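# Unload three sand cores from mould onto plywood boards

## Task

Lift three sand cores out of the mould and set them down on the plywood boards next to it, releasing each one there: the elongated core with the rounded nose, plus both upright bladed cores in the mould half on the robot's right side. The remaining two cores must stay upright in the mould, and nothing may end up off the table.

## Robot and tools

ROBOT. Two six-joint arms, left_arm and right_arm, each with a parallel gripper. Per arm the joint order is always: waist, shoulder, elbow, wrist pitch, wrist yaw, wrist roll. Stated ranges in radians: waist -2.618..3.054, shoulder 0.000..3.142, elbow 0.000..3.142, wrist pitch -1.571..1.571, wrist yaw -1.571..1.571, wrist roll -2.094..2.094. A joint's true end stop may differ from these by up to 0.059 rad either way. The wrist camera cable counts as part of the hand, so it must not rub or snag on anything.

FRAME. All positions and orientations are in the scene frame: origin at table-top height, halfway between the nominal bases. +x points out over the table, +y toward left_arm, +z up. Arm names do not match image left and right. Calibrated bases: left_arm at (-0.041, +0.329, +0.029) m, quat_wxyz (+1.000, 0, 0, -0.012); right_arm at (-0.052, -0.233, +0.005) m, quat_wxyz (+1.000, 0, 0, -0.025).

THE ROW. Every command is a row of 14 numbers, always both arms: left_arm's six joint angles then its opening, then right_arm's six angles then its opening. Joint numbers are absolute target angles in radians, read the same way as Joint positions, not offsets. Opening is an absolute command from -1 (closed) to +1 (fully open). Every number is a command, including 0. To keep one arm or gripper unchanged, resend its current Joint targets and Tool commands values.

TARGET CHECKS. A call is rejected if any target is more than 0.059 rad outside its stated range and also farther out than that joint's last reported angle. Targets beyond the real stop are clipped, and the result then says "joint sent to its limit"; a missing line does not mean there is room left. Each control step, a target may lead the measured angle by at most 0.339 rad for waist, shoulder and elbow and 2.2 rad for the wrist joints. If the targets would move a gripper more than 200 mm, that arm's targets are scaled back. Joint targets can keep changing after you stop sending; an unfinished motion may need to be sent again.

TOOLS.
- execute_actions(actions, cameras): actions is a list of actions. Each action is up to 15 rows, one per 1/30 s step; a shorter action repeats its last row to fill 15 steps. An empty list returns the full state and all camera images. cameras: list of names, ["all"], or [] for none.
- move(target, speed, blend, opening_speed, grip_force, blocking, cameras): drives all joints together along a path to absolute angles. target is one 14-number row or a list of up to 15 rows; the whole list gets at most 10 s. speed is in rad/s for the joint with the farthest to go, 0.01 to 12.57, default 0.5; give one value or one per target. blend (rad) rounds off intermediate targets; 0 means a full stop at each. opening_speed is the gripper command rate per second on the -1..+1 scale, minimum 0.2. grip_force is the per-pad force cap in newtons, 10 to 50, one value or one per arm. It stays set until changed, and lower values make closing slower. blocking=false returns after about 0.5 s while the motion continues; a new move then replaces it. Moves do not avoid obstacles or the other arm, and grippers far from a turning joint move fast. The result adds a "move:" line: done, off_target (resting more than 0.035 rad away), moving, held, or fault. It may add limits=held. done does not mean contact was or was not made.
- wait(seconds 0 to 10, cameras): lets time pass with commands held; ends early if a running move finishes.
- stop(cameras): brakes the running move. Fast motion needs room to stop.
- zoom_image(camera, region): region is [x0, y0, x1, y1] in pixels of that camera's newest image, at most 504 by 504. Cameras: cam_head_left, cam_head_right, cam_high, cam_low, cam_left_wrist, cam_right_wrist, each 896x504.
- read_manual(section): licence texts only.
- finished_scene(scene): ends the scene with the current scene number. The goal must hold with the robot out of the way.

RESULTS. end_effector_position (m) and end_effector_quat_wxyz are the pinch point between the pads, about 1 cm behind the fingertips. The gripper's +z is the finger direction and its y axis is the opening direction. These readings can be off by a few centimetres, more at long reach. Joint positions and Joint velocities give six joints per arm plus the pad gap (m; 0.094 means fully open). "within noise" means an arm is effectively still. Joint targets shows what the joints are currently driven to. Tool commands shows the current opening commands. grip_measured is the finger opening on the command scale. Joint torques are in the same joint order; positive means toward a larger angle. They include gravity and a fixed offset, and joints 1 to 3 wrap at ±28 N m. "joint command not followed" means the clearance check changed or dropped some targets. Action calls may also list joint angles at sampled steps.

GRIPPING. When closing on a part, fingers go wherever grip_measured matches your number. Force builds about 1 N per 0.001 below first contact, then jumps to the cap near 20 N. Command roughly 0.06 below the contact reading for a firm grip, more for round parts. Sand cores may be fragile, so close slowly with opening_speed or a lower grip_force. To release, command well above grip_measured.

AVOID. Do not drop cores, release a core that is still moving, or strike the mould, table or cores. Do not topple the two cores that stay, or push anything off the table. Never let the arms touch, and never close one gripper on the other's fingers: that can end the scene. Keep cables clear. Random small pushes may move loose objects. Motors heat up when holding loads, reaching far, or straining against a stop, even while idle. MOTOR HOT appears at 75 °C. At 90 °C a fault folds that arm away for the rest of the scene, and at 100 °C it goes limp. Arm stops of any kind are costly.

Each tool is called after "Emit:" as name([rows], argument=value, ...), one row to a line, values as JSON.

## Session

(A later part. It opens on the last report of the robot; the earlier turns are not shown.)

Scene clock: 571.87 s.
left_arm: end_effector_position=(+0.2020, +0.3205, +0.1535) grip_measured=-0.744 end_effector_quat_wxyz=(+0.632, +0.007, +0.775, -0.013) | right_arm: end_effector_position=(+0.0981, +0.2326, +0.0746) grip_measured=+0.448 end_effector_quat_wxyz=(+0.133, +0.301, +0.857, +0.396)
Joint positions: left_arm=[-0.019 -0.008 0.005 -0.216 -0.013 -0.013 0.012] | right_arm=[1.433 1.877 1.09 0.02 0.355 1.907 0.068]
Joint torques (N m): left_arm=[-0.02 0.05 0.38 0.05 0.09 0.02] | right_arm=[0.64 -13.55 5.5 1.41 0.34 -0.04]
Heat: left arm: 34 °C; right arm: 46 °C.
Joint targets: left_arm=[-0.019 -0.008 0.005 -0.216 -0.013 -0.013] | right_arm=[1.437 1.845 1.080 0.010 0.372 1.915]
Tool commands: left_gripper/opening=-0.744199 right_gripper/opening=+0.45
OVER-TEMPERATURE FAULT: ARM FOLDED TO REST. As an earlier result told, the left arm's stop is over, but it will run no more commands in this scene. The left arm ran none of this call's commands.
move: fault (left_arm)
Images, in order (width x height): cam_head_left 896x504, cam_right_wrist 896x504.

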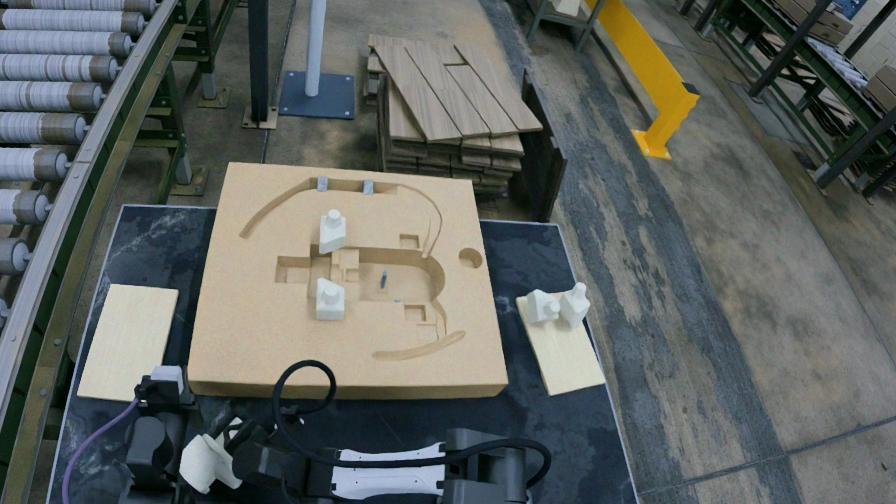

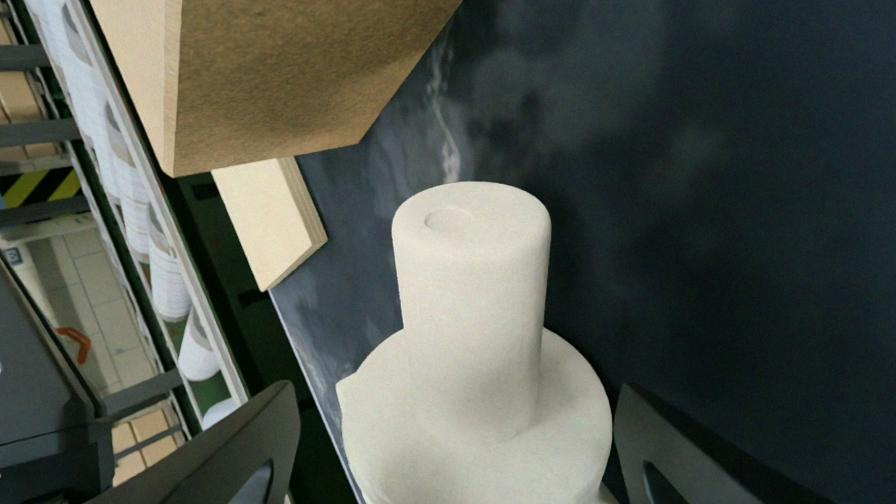

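Emit:
move(target=[-0.019, -0.008, 0.005, -0.216, -0.013, -0.013, -0.744, 1.4, 2.013, 1.188, 0.082, 0.36, 1.905, 0.45], speed=0.3, cameras=["cam_right_wrist", "cam_head_left", "cam_high"])

Emit:
zoom_image(camera="cam_high", region=[520, 180, 720, 400])

Scene clock: 586.93 s.
left_arm: end_effector_position=(+0.2020, +0.3205, +0.1535) grip_measured=-0.744 end_effector_quat_wxyz=(+0.632, +0.007, +0.775, -0.013) | right_arm: end_effector_position=(+0.1164, +0.2491, +0.0501) grip_measured=+0.448 end_effector_quat_wxyz=(+0.140, +0.313, +0.855, +0.390)
Joint positions: left_arm=[-0.019 -0.008 0.005 -0.216 -0.013 -0.013 0.012] | right_arm=[1.404 2 1.16 0.064 0.355 1.907 0.068]
Joint torques (N m): left_arm=[-0.06 0.02 0.4 0.05 0.09 0] | right_arm=[0.01 -10.21 8.06 1.62 0.22 -0.15]
Motor temperatures (°C): left_arm=[23 34 28 26 22 22 25] | right_arm=[25 50 39 41 21 24 22]
Heat: left arm: 34 °C; right arm: 50 °C.
Joint targets: left_arm=[-0.019 -0.008 0.005 -0.216 -0.013 -0.013] | right_arm=[1.400 2.013 1.188 0.082 0.360 1.905]
Tool commands: left_gripper/opening=-0.744199 right_gripper/opening=+0.45
OVER-TEMPERATURE FAULT: ARM FOLDED TO REST. As an earlier result told, the left arm's stop is over, but it will run no more commands in this scene. The left arm ran none of this call's commands.
move: fault (left_arm)
Images, in order (width x height): cam_head_left 896x504, cam_high 896x504, cam_right_wrist 896x504.

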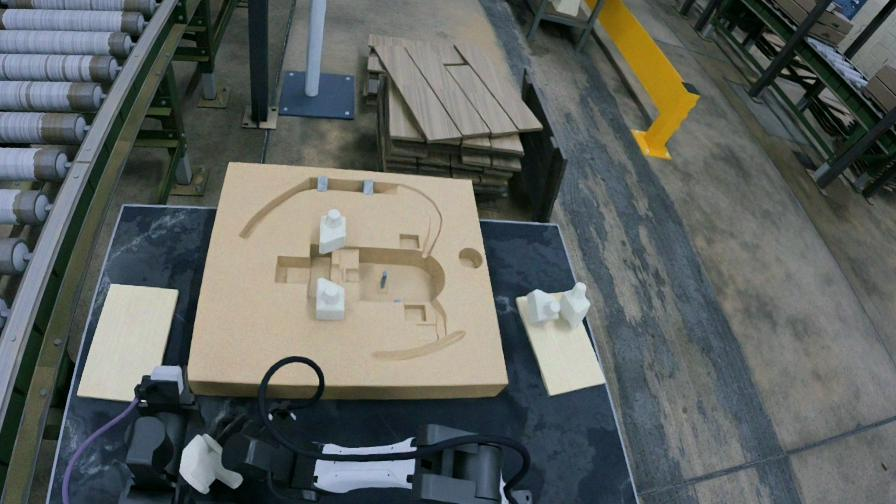

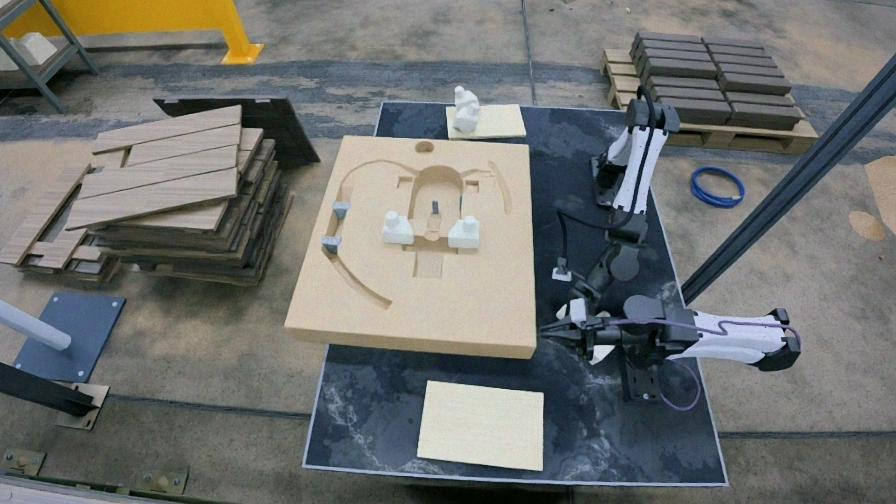

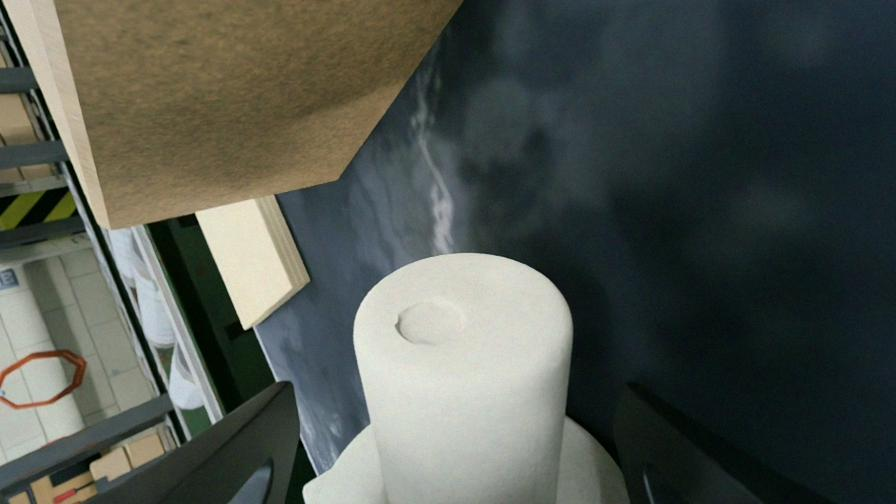

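Scaled by 2.291 from the camera's 896x504 image, which has a finer 1280x720 frame.

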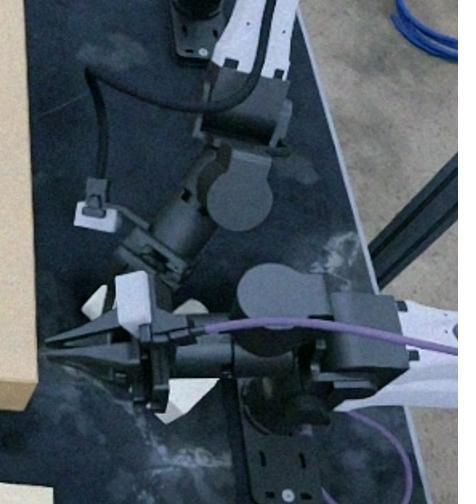

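Emit:
move(target=[-0.019, -0.008, 0.005, -0.216, -0.013, -0.013, -0.744, 1.4, 2.013, 1.188, 0.082, 0.36, 1.905, -0.7], speed=0.3, opening_speed=0.5, cameras=["cam_right_wrist", "cam_head_left"])

Scene clock: 594.83 s.
left_arm: end_effector_position=(+0.2020, +0.3205, +0.1535) grip_measured=-0.744 end_effector_quat_wxyz=(+0.632, +0.007, +0.775, -0.013) | right_arm: end_effector_position=(+0.1162, +0.2480, +0.0484) grip_measured=-0.233 end_effector_quat_wxyz=(+0.141, +0.312, +0.856, +0.386)
Joint positions: left_arm=[-0.019 -0.008 0.005 -0.216 -0.013 -0.013 0.012] | right_arm=[1.404 2.001 1.16 0.058 0.355 1.905 0.036]
Joint torques (N m): left_arm=[-0.09 0.09 0.36 0.05 0.08 0.03] | right_arm=[-0.06 -10.26 7.94 1.69 0.22 -0.1]
Heat: left arm: 34 °C; right arm: 50 °C.
Joint targets: left_arm=[-0.019 -0.008 0.005 -0.216 -0.013 -0.013] | right_arm=[1.400 2.013 1.188 0.082 0.360 1.905]
Tool commands: left_gripper/opening=-0.744199 right_gripper/opening=-0.7
OVER-TEMPERATURE FAULT: ARM FOLDED TO REST. As an earlier result told, the left arm's stop is over, but it will run no more commands in this scene. The left arm ran none of this call's commands.
move: fault (left_arm)
Images, in order (width x height): cam_head_left 896x504, cam_right_wrist 896x504.

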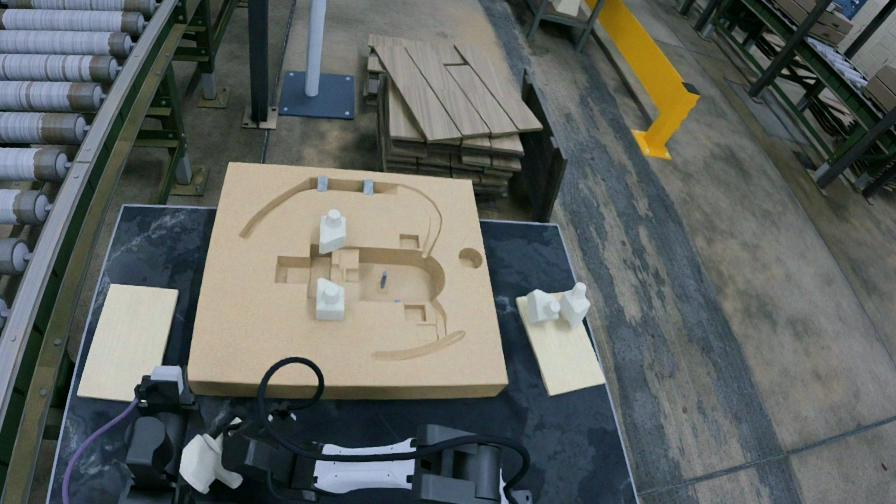

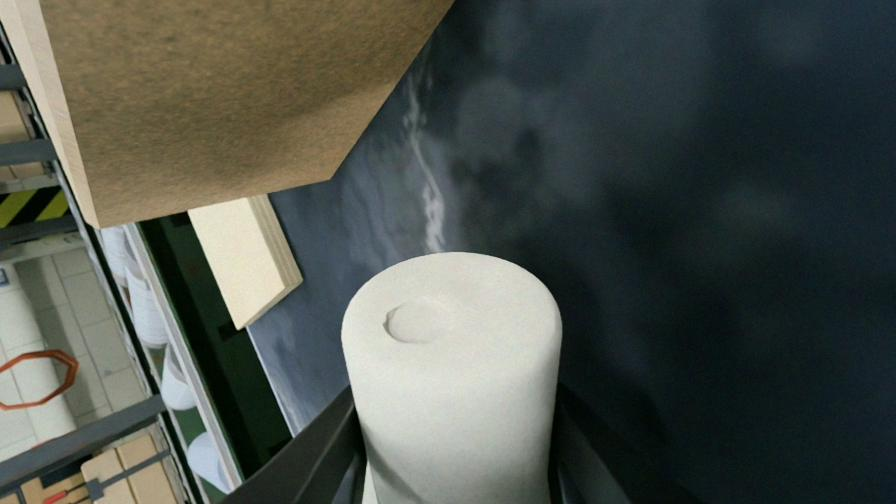

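Emit:
move(target=[-0.019,-0.008,0.005,-0.216,-0.013,-0.013,-0.744,1.4,1.925,1.225,0.02,0.36,1.905,-0.7], speed=0.15, cameras=["cam_head_left","cam_low","cam_right_wrist","cam_high"])

Scene clock: 627.10 s.
left_arm: end_effector_position=(+0.2020, +0.3205, +0.1535) grip_measured=-0.744 end_effector_quat_wxyz=(+0.632, +0.007, +0.775, -0.013) | right_arm: end_effector_position=(+0.1153, +0.2457, +0.0515) grip_measured=-0.234 end_effector_quat_wxyz=(+0.141, +0.311, +0.862, +0.374)
Joint positions: left_arm=[-0.019 -0.008 0.005 -0.216 -0.013 -0.013 0.012] | right_arm=[1.404 1.992 1.183 -0.003 0.353 1.905 0.036]
Joint torques (N m): left_arm=[-0.14 0.08 0.36 0.04 0.09 0.02] | right_arm=[0.02 -18.09 9.14 1.65 0.24 -0.11]
Heat: left arm: 33 °C; right arm: 50 °C.
Joint targets: left_arm=[-0.019 -0.008 0.005 -0.216 -0.013 -0.013] | right_arm=[1.400 1.925 1.225 0.020 0.360 1.905]
Tool commands: left_gripper/opening=-0.744199 right_gripper/opening=-0.7
OVER-TEMPERATURE FAULT: ARM FOLDED TO REST. As an earlier result told, the left arm's stop is over, but it will run no more commands in this scene. The left arm ran none of this call's commands.
move: fault (left_arm), off_target (right_arm); right_arm: the shoulder is farthest, 0.067 rad from its target
Images, in order (width x height): cam_head_left 896x504, cam_high 896x504, cam_low 896x504, cam_right_wrist 896x504.

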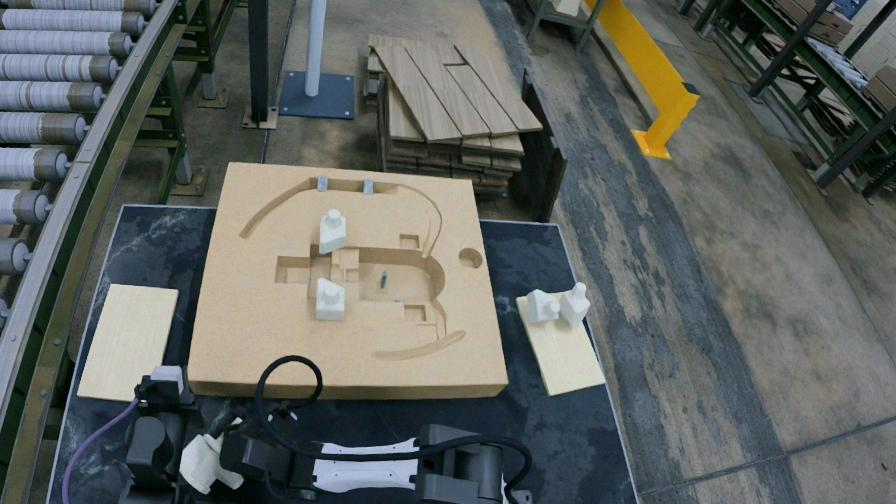

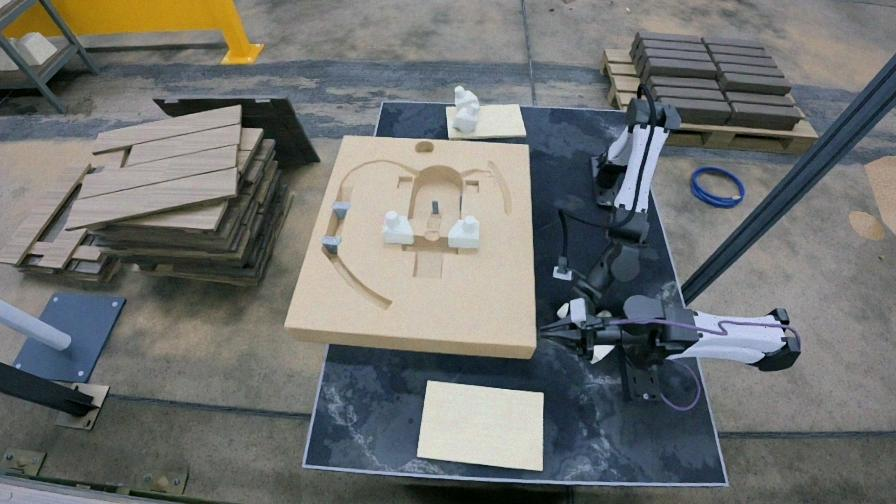

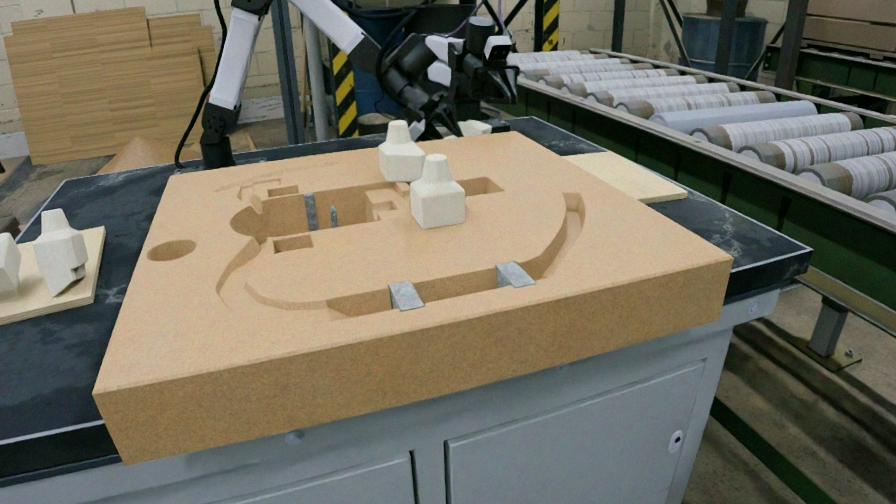

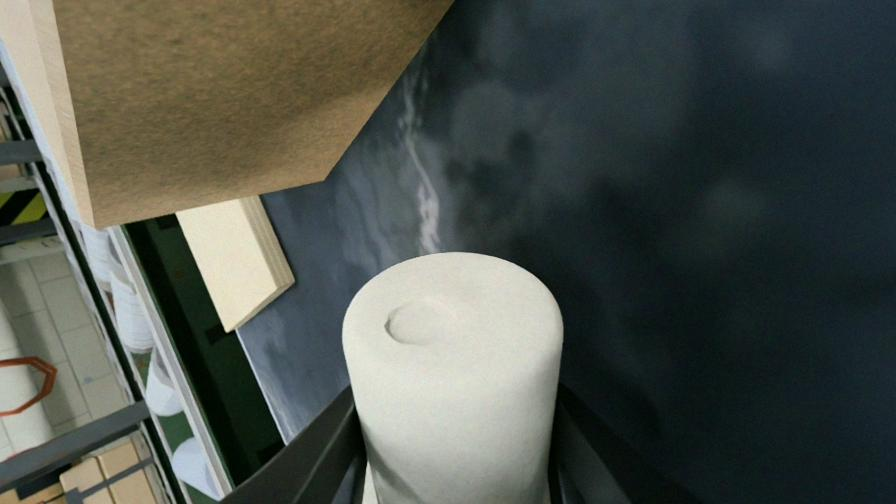

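Emit:
move(target=[-0.019,-0.008,0.005,-0.216,-0.013,-0.013,-0.744,1.4,1.87,1.225,0.02,0.36,1.905,-0.7], speed=0.25, cameras=["cam_high","cam_right_wrist"])

Scene clock: 630.87 s.
left_arm: end_effector_position=(+0.2020, +0.3205, +0.1535) grip_measured=-0.744 end_effector_quat_wxyz=(+0.632, +0.007, +0.775, -0.013) | right_arm: end_effector_position=(+0.1124, +0.2382, +0.0612) grip_measured=-0.235 end_effector_quat_wxyz=(+0.140, +0.308, +0.868, +0.364)
Joint positions: left_arm=[-0.019 -0.008 0.005 -0.216 -0.013 -0.013 0.012] | right_arm=[1.404 1.95 1.183 -0.066 0.345 1.902 0.036]
Joint torques (N m): left_arm=[-0.1 -0.1 0.42 0.02 0.09 0.02] | right_arm=[-0.1 -19.06 9.22 2.2 0.33 -0.07]
Heat: left arm: 33 °C; right arm: 51 °C.
Joint targets: left_arm=[-0.019 -0.008 0.005 -0.216 -0.013 -0.013] | right_arm=[1.400 1.870 1.225 0.020 0.360 1.905]
Tool commands: left_gripper/opening=-0.744199 right_gripper/opening=-0.7
OVER-TEMPERATURE FAULT: ARM FOLDED TO REST. As an earlier result told, the left arm's stop is over, but it will run no more commands in this scene. The left arm ran none of this call's commands.
move: fault (left_arm), off_target (right_arm); right_arm: the wrist pitch is farthest, 0.086 rad from its target
Images, in order (width x height): cam_high 896x504, cam_right_wrist 896x504.

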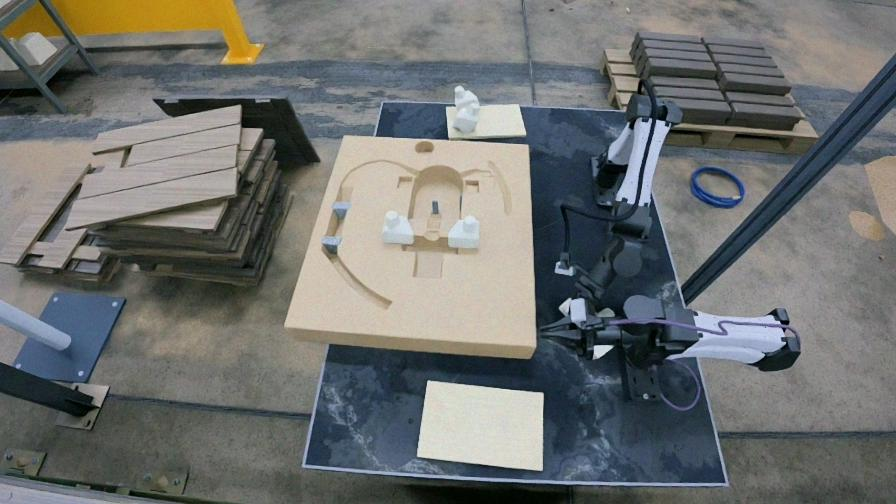

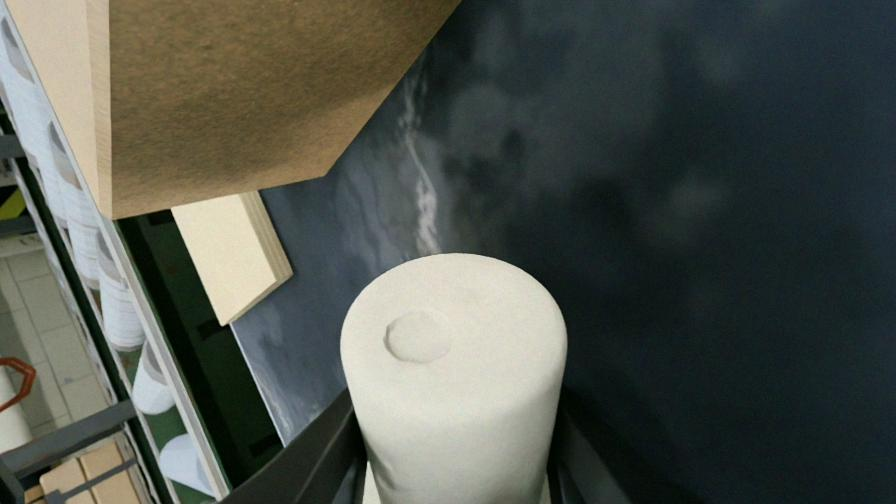

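Emit:
move(target=[-0.019,-0.008,0.005,-0.216,-0.013,-0.013,-0.744,1.3,1.45,0.793,0.01,0.36,1.905,-0.7], speed=0.35, cameras=["cam_high","cam_right_wrist","cam_head_left"])

Scene clock: 639.87 s.
left_arm: end_effector_position=(+0.2020, +0.3205, +0.1535) grip_measured=-0.744 end_effector_quat_wxyz=(+0.632, +0.007, +0.775, -0.013) | right_arm: end_effector_position=(+0.1218, +0.1121, +0.0814) grip_measured=-0.238 end_effector_quat_wxyz=(+0.156, +0.347, +0.858, +0.346)
Joint positions: left_arm=[-0.019 -0.008 0.005 -0.216 -0.013 -0.013 0.012] | right_arm=[1.305 1.512 0.772 -0.114 0.338 1.897 0.036]
Joint torques (N m): left_arm=[-0.06 0.01 0.39 0.05 0.09 0.03] | right_arm=[-0.24 -12.98 7.66 2.52 0.41 0]
Motor temperatures (°C): left_arm=[23 33 28 26 22 22 25] | right_arm=[25 57 40 44 21 24 24]
Heat: left arm: 33 °C; right arm: 57 °C.
Joint targets: left_arm=[-0.019 -0.008 0.005 -0.216 -0.013 -0.013] | right_arm=[1.300 1.450 0.793 0.010 0.360 1.905]
Tool commands: left_gripper/opening=-0.744199 right_gripper/opening=-0.7
OVER-TEMPERATURE FAULT: ARM FOLDED TO REST. As an earlier result told, the left arm's stop is over, but it will run no more commands in this scene. The left arm ran none of this call's commands.
move: fault (left_arm), off_target (right_arm); right_arm: the wrist pitch is farthest, 0.124 rad from its target
Images, in order (width x height): cam_head_left 896x504, cam_high 896x504, cam_right_wrist 896x504.

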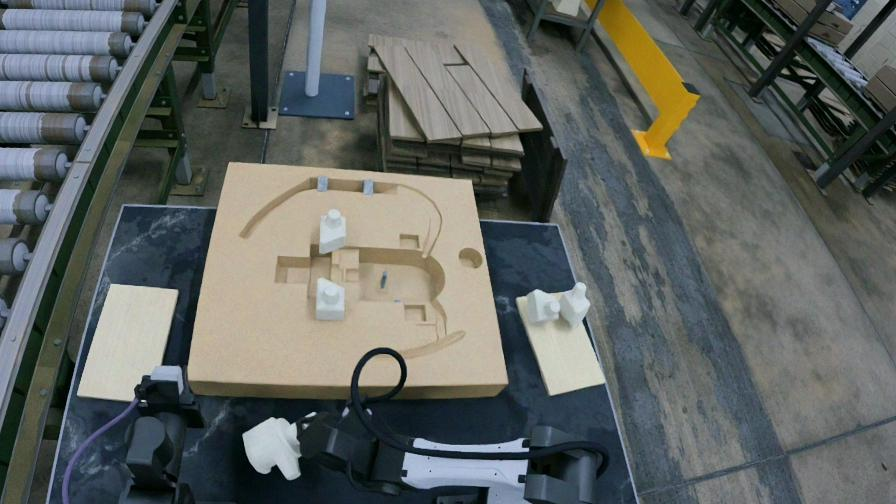

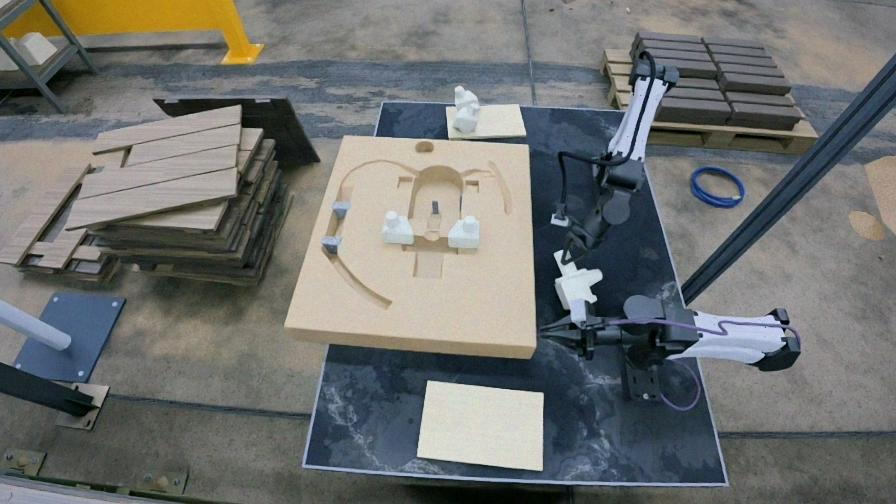

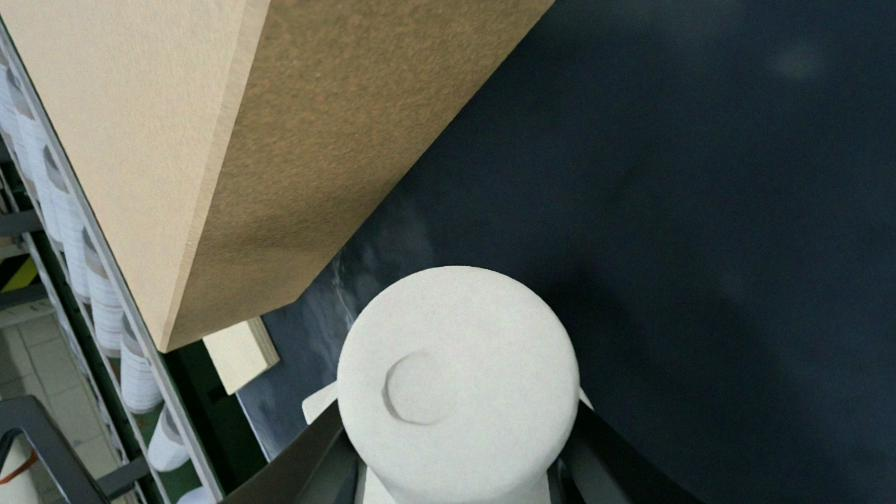

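Emit:
move(target=[-0.019,-0.008,0.005,-0.216,-0.013,-0.013,-0.744,1.25,1.37,1.448,-0.70,0.36,1.905,-0.7], speed=0.4, cameras=["cam_high","cam_low","cam_right_wrist","cam_head_left"])

Scene clock: 648.00 s.
left_arm: end_effector_position=(+0.2020, +0.3205, +0.1535) grip_measured=-0.744 end_effector_quat_wxyz=(+0.632, +0.007, +0.775, -0.013) | right_arm: end_effector_position=(+0.1378, +0.1006, +0.2397) grip_measured=-0.238 end_effector_quat_wxyz=(+0.165, +0.367, +0.857, +0.321)
Joint positions: left_arm=[-0.019 -0.008 0.005 -0.216 -0.013 -0.013 0.012] | right_arm=[1.255 1.432 1.376 -0.844 0.338 1.895 0.036]
Joint torques (N m): left_arm=[-0.05 -0.03 0.38 0.06 0.07 0.01] | right_arm=[-0.2 -12.55 11.81 2.63 0.42 0.02]
Motor temperatures (°C): left_arm=[23 33 28 25 22 22 25] | right_arm=[25 57 42 47 21 24 24]
Heat: left arm: 33 °C; right arm: 57 °C.
Joint targets: left_arm=[-0.019 -0.008 0.005 -0.216 -0.013 -0.013] | right_arm=[1.250 1.370 1.448 -0.700 0.360 1.905]
Tool commands: left_gripper/opening=-0.744199 right_gripper/opening=-0.7
OVER-TEMPERATURE FAULT: ARM FOLDED TO REST. As an earlier result told, the left arm's stop is over, but it will run no more commands in this scene. The left arm ran none of this call's commands.
move: fault (left_arm), off_target (right_arm); right_arm: the wrist pitch is farthest, 0.144 rad from its target
Images, in order (width x height): cam_head_left 896x504, cam_high 896x504, cam_low 896x504, cam_right_wrist 896x504.

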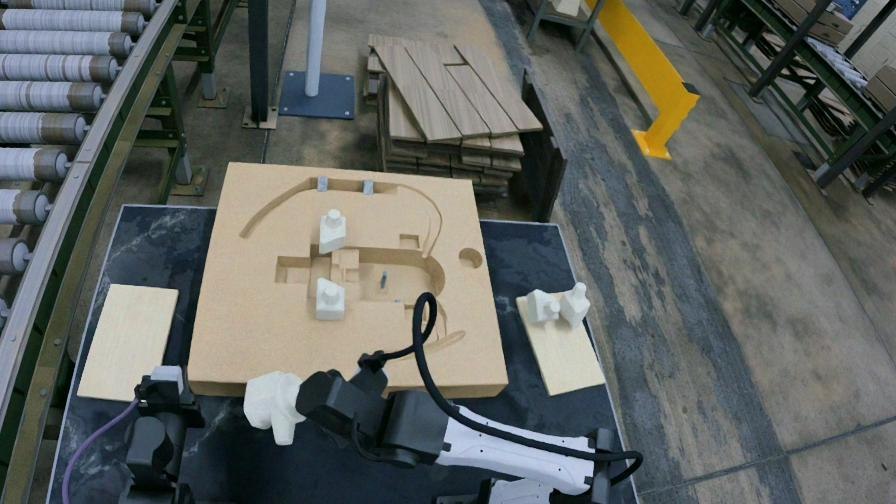

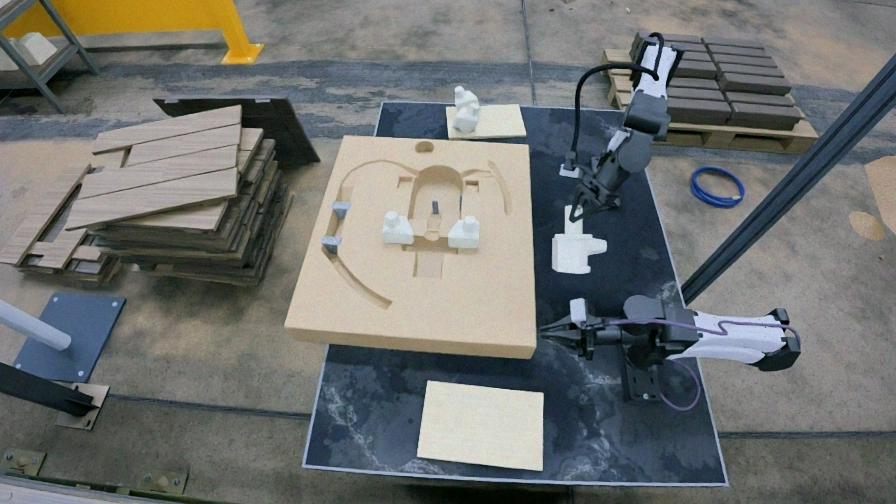

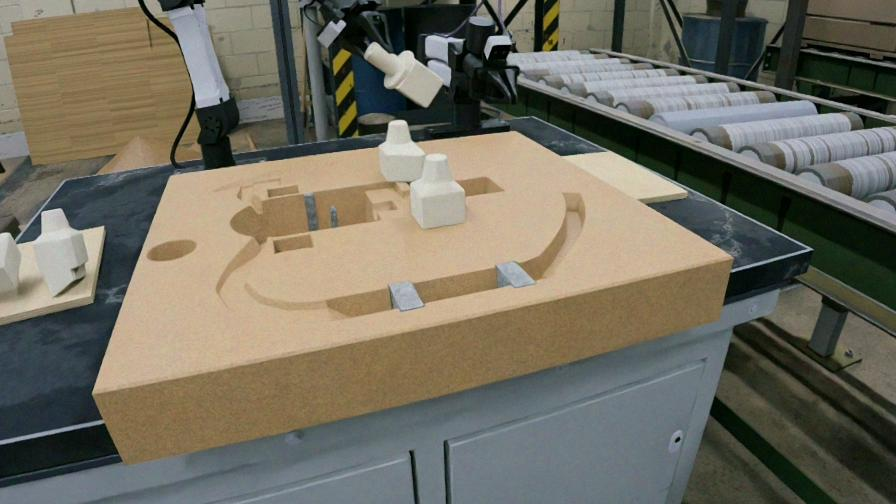

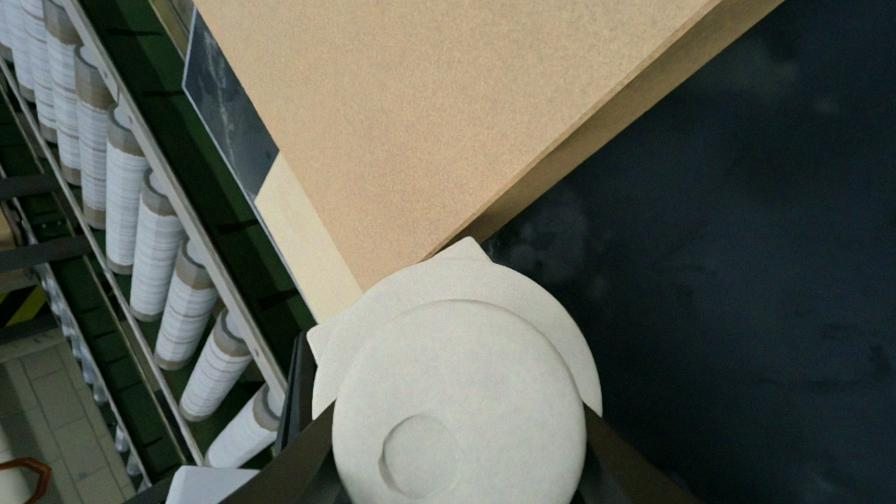

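Emit:
move([
  [-0.019,-0.008,0.005,-0.216,-0.013,-0.013,-0.744,0.1,1.05,1.37,-1.1,-0.2,1.2,-0.7],
  [-0.019,-0.008,0.005,-0.216,-0.013,-0.013,-0.744,-1.045,1.84,1.83,-1.04,-0.78,0.52,-0.7],
], speed=0.6, blend=[0.2,0], cameras=["cam_high","cam_low","cam_right_wrist","cam_head_right"])

Scene clock: 758.27 s.
left_arm: end_effector_position=(+0.2020, +0.3205, +0.1535) grip_measured=-0.744 end_effector_quat_wxyz=(+0.632, +0.007, +0.775, -0.013) | right_arm: end_effector_position=(+0.2373, -0.5624, +0.2107) grip_measured=-0.238 end_effector_quat_wxyz=(+0.263, +0.628, +0.686, +0.256)
Joint positions: left_arm=[-0.019 -0.008 0.005 -0.216 -0.013 -0.013 0.012] | right_arm=[-1.049 1.864 1.764 -1.09 -0.666 0.518 0.036]
Joint torques (N m): left_arm=[-0.06 0.03 0.39 0.03 0.07 0.02] | right_arm=[0.58 -12.83 11 1.38 -1.56 -0.05]
Motor temperatures (°C): left_arm=[23 32 27 25 22 22 25] | right_arm=[25 52 59 53 22 24 25]
Heat: left arm: 32 °C; right arm: 59 °C.
Joint targets: left_arm=[-0.019 -0.008 0.005 -0.216 -0.013 -0.013] | right_arm=[-1.045 1.840 1.830 -1.040 -0.780 0.520]
Tool commands: left_gripper/opening=-0.744199 right_gripper/opening=-0.7
OVER-TEMPERATURE FAULT: ARM FOLDED TO REST. As an earlier result told, the left arm's stop is over, but it will run no more commands in this scene. The left arm ran none of this call's commands.
move: fault (left_arm), off_target (right_arm); right_arm: the wrist yaw is farthest, 0.114 rad from its target
Images, in order (width x height): cam_head_right 896x504, cam_high 896x504, cam_low 896x504, cam_right_wrist 896x504.

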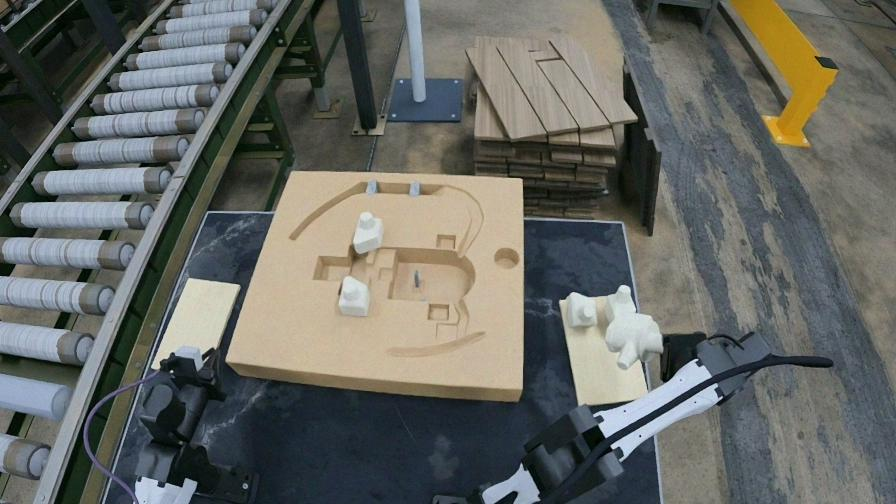

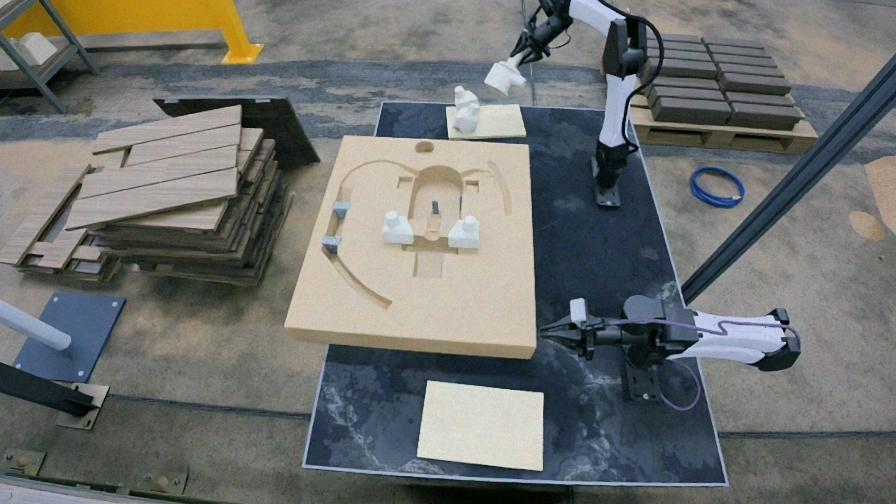

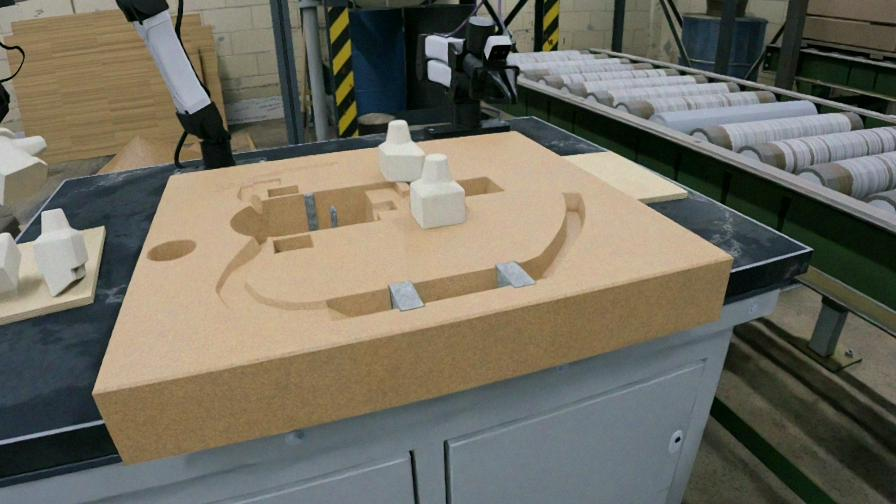

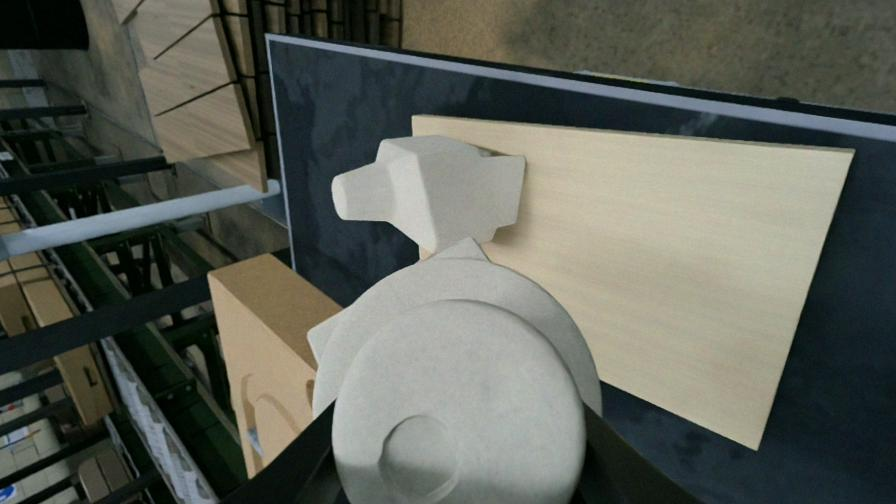

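Emit:
move(target=[-0.019,-0.008,0.005,-0.216,-0.013,-0.013,-0.744,-1.04,1.85,1.48,-0.72,-0.86,0.52,-0.7], speed=0.4, cameras=["cam_high","cam_low","cam_right_wrist","cam_head_right"])

Scene clock: 771.87 s.
left_arm: end_effector_position=(+0.2020, +0.3205, +0.1535) grip_measured=-0.744 end_effector_quat_wxyz=(+0.632, +0.007, +0.775, -0.013) | right_arm: end_effector_position=(+0.2454, -0.5541, +0.1391) grip_measured=-0.238 end_effector_quat_wxyz=(+0.269, +0.614, +0.683, +0.289)
Joint positions: left_arm=[-0.019 -0.008 0.005 -0.216 -0.013 -0.013 0.012] | right_arm=[-1.045 1.87 1.458 -0.781 -0.737 0.516 0.036]
Joint torques (N m): left_arm=[-0.08 0.02 0.4 0.06 0.09 0] | right_arm=[0.66 -12.59 7.77 1.46 -1.72 -0.07]
Motor temperatures (°C): left_arm=[23 31 27 25 22 22 25] | right_arm=[25 52 58 49 23 24 25]
Heat: left arm: 31 °C; right arm: 58 °C.
Joint targets: left_arm=[-0.019 -0.008 0.005 -0.216 -0.013 -0.013] | right_arm=[-1.040 1.850 1.480 -0.720 -0.860 0.520]
Tool commands: left_gripper/opening=-0.744199 right_gripper/opening=-0.7
OVER-TEMPERATURE FAULT: ARM FOLDED TO REST. As an earlier result told, the left arm's stop is over, but it will run no more commands in this scene. The left arm ran none of this call's commands.
move: fault (left_arm), off_target (right_arm); right_arm: the wrist yaw is farthest, 0.123 rad from its target
Images, in order (width x height): cam_head_right 896x504, cam_high 896x504, cam_low 896x504, cam_right_wrist 896x504.

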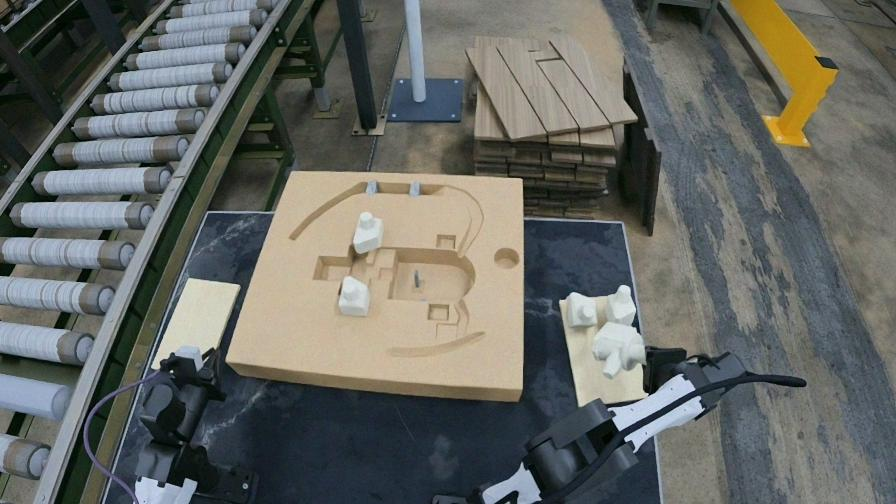

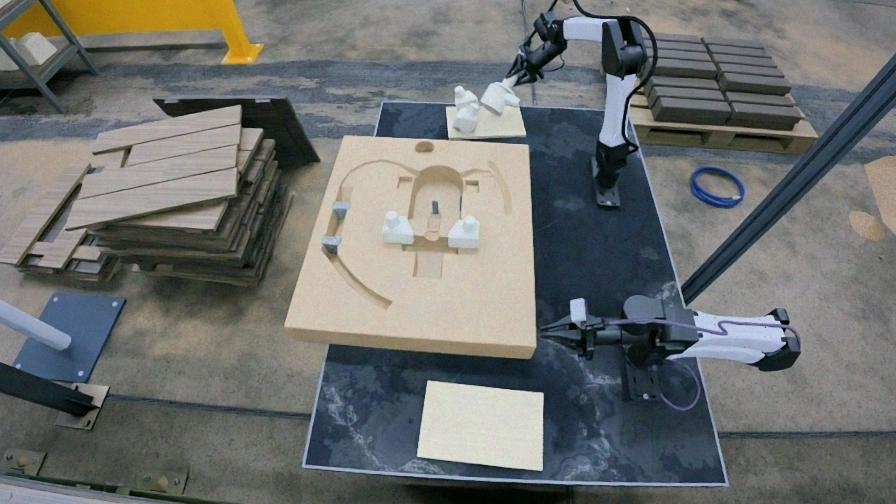

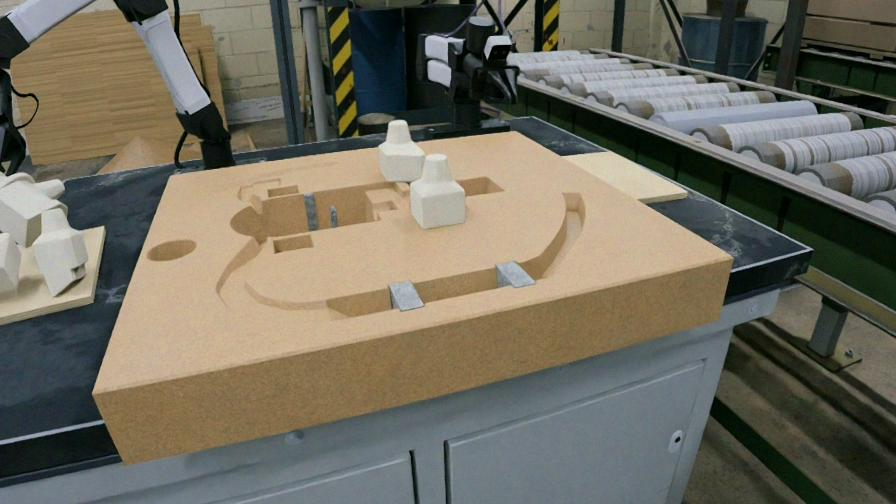

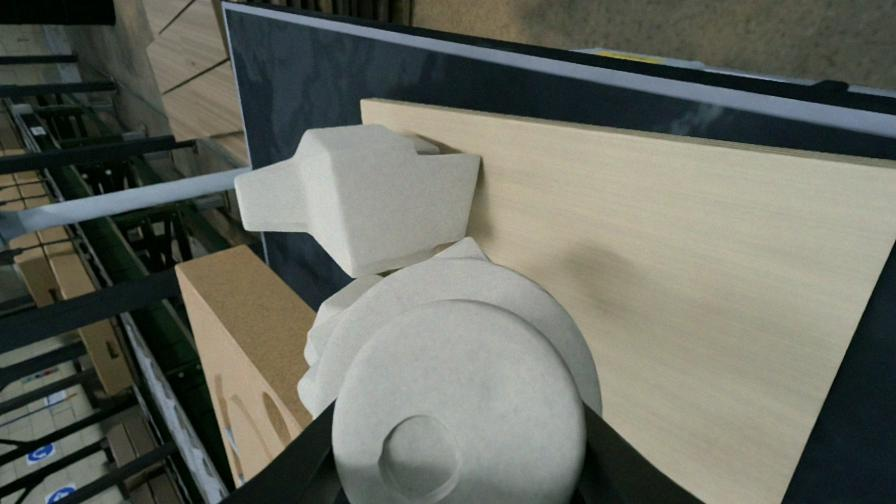

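Emit:
zoom_image(camera="cam_head_right", region=[520, 260, 720, 420])

Emit:
zoom_image(camera="cam_low", region=[0, 150, 140, 330])

Emit:
zoom_image(camera="cam_high", region=[430, 60, 560, 150])

Scaled by 2.520 from the camera's 896x504 image, which has a finer 1280x720 frame.

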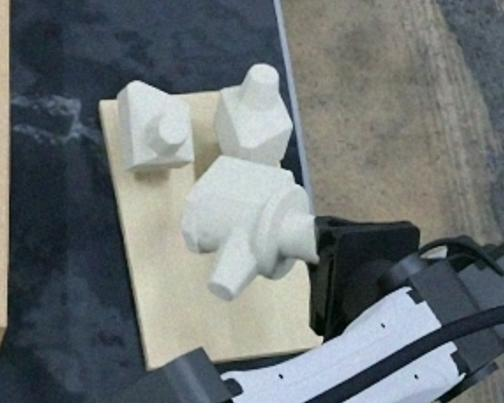

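Scaled by 2.800 from the camera's 896x504 image, which has a finer 1280x720 frame.

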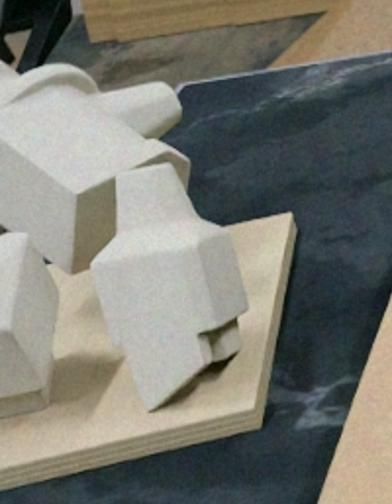

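Scaled by 3.877 from the camera's 896x504 image, which has a finer 1280x720 frame.

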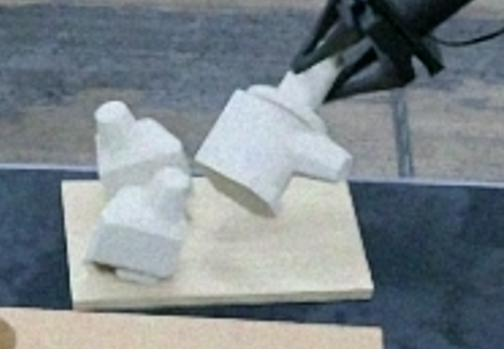

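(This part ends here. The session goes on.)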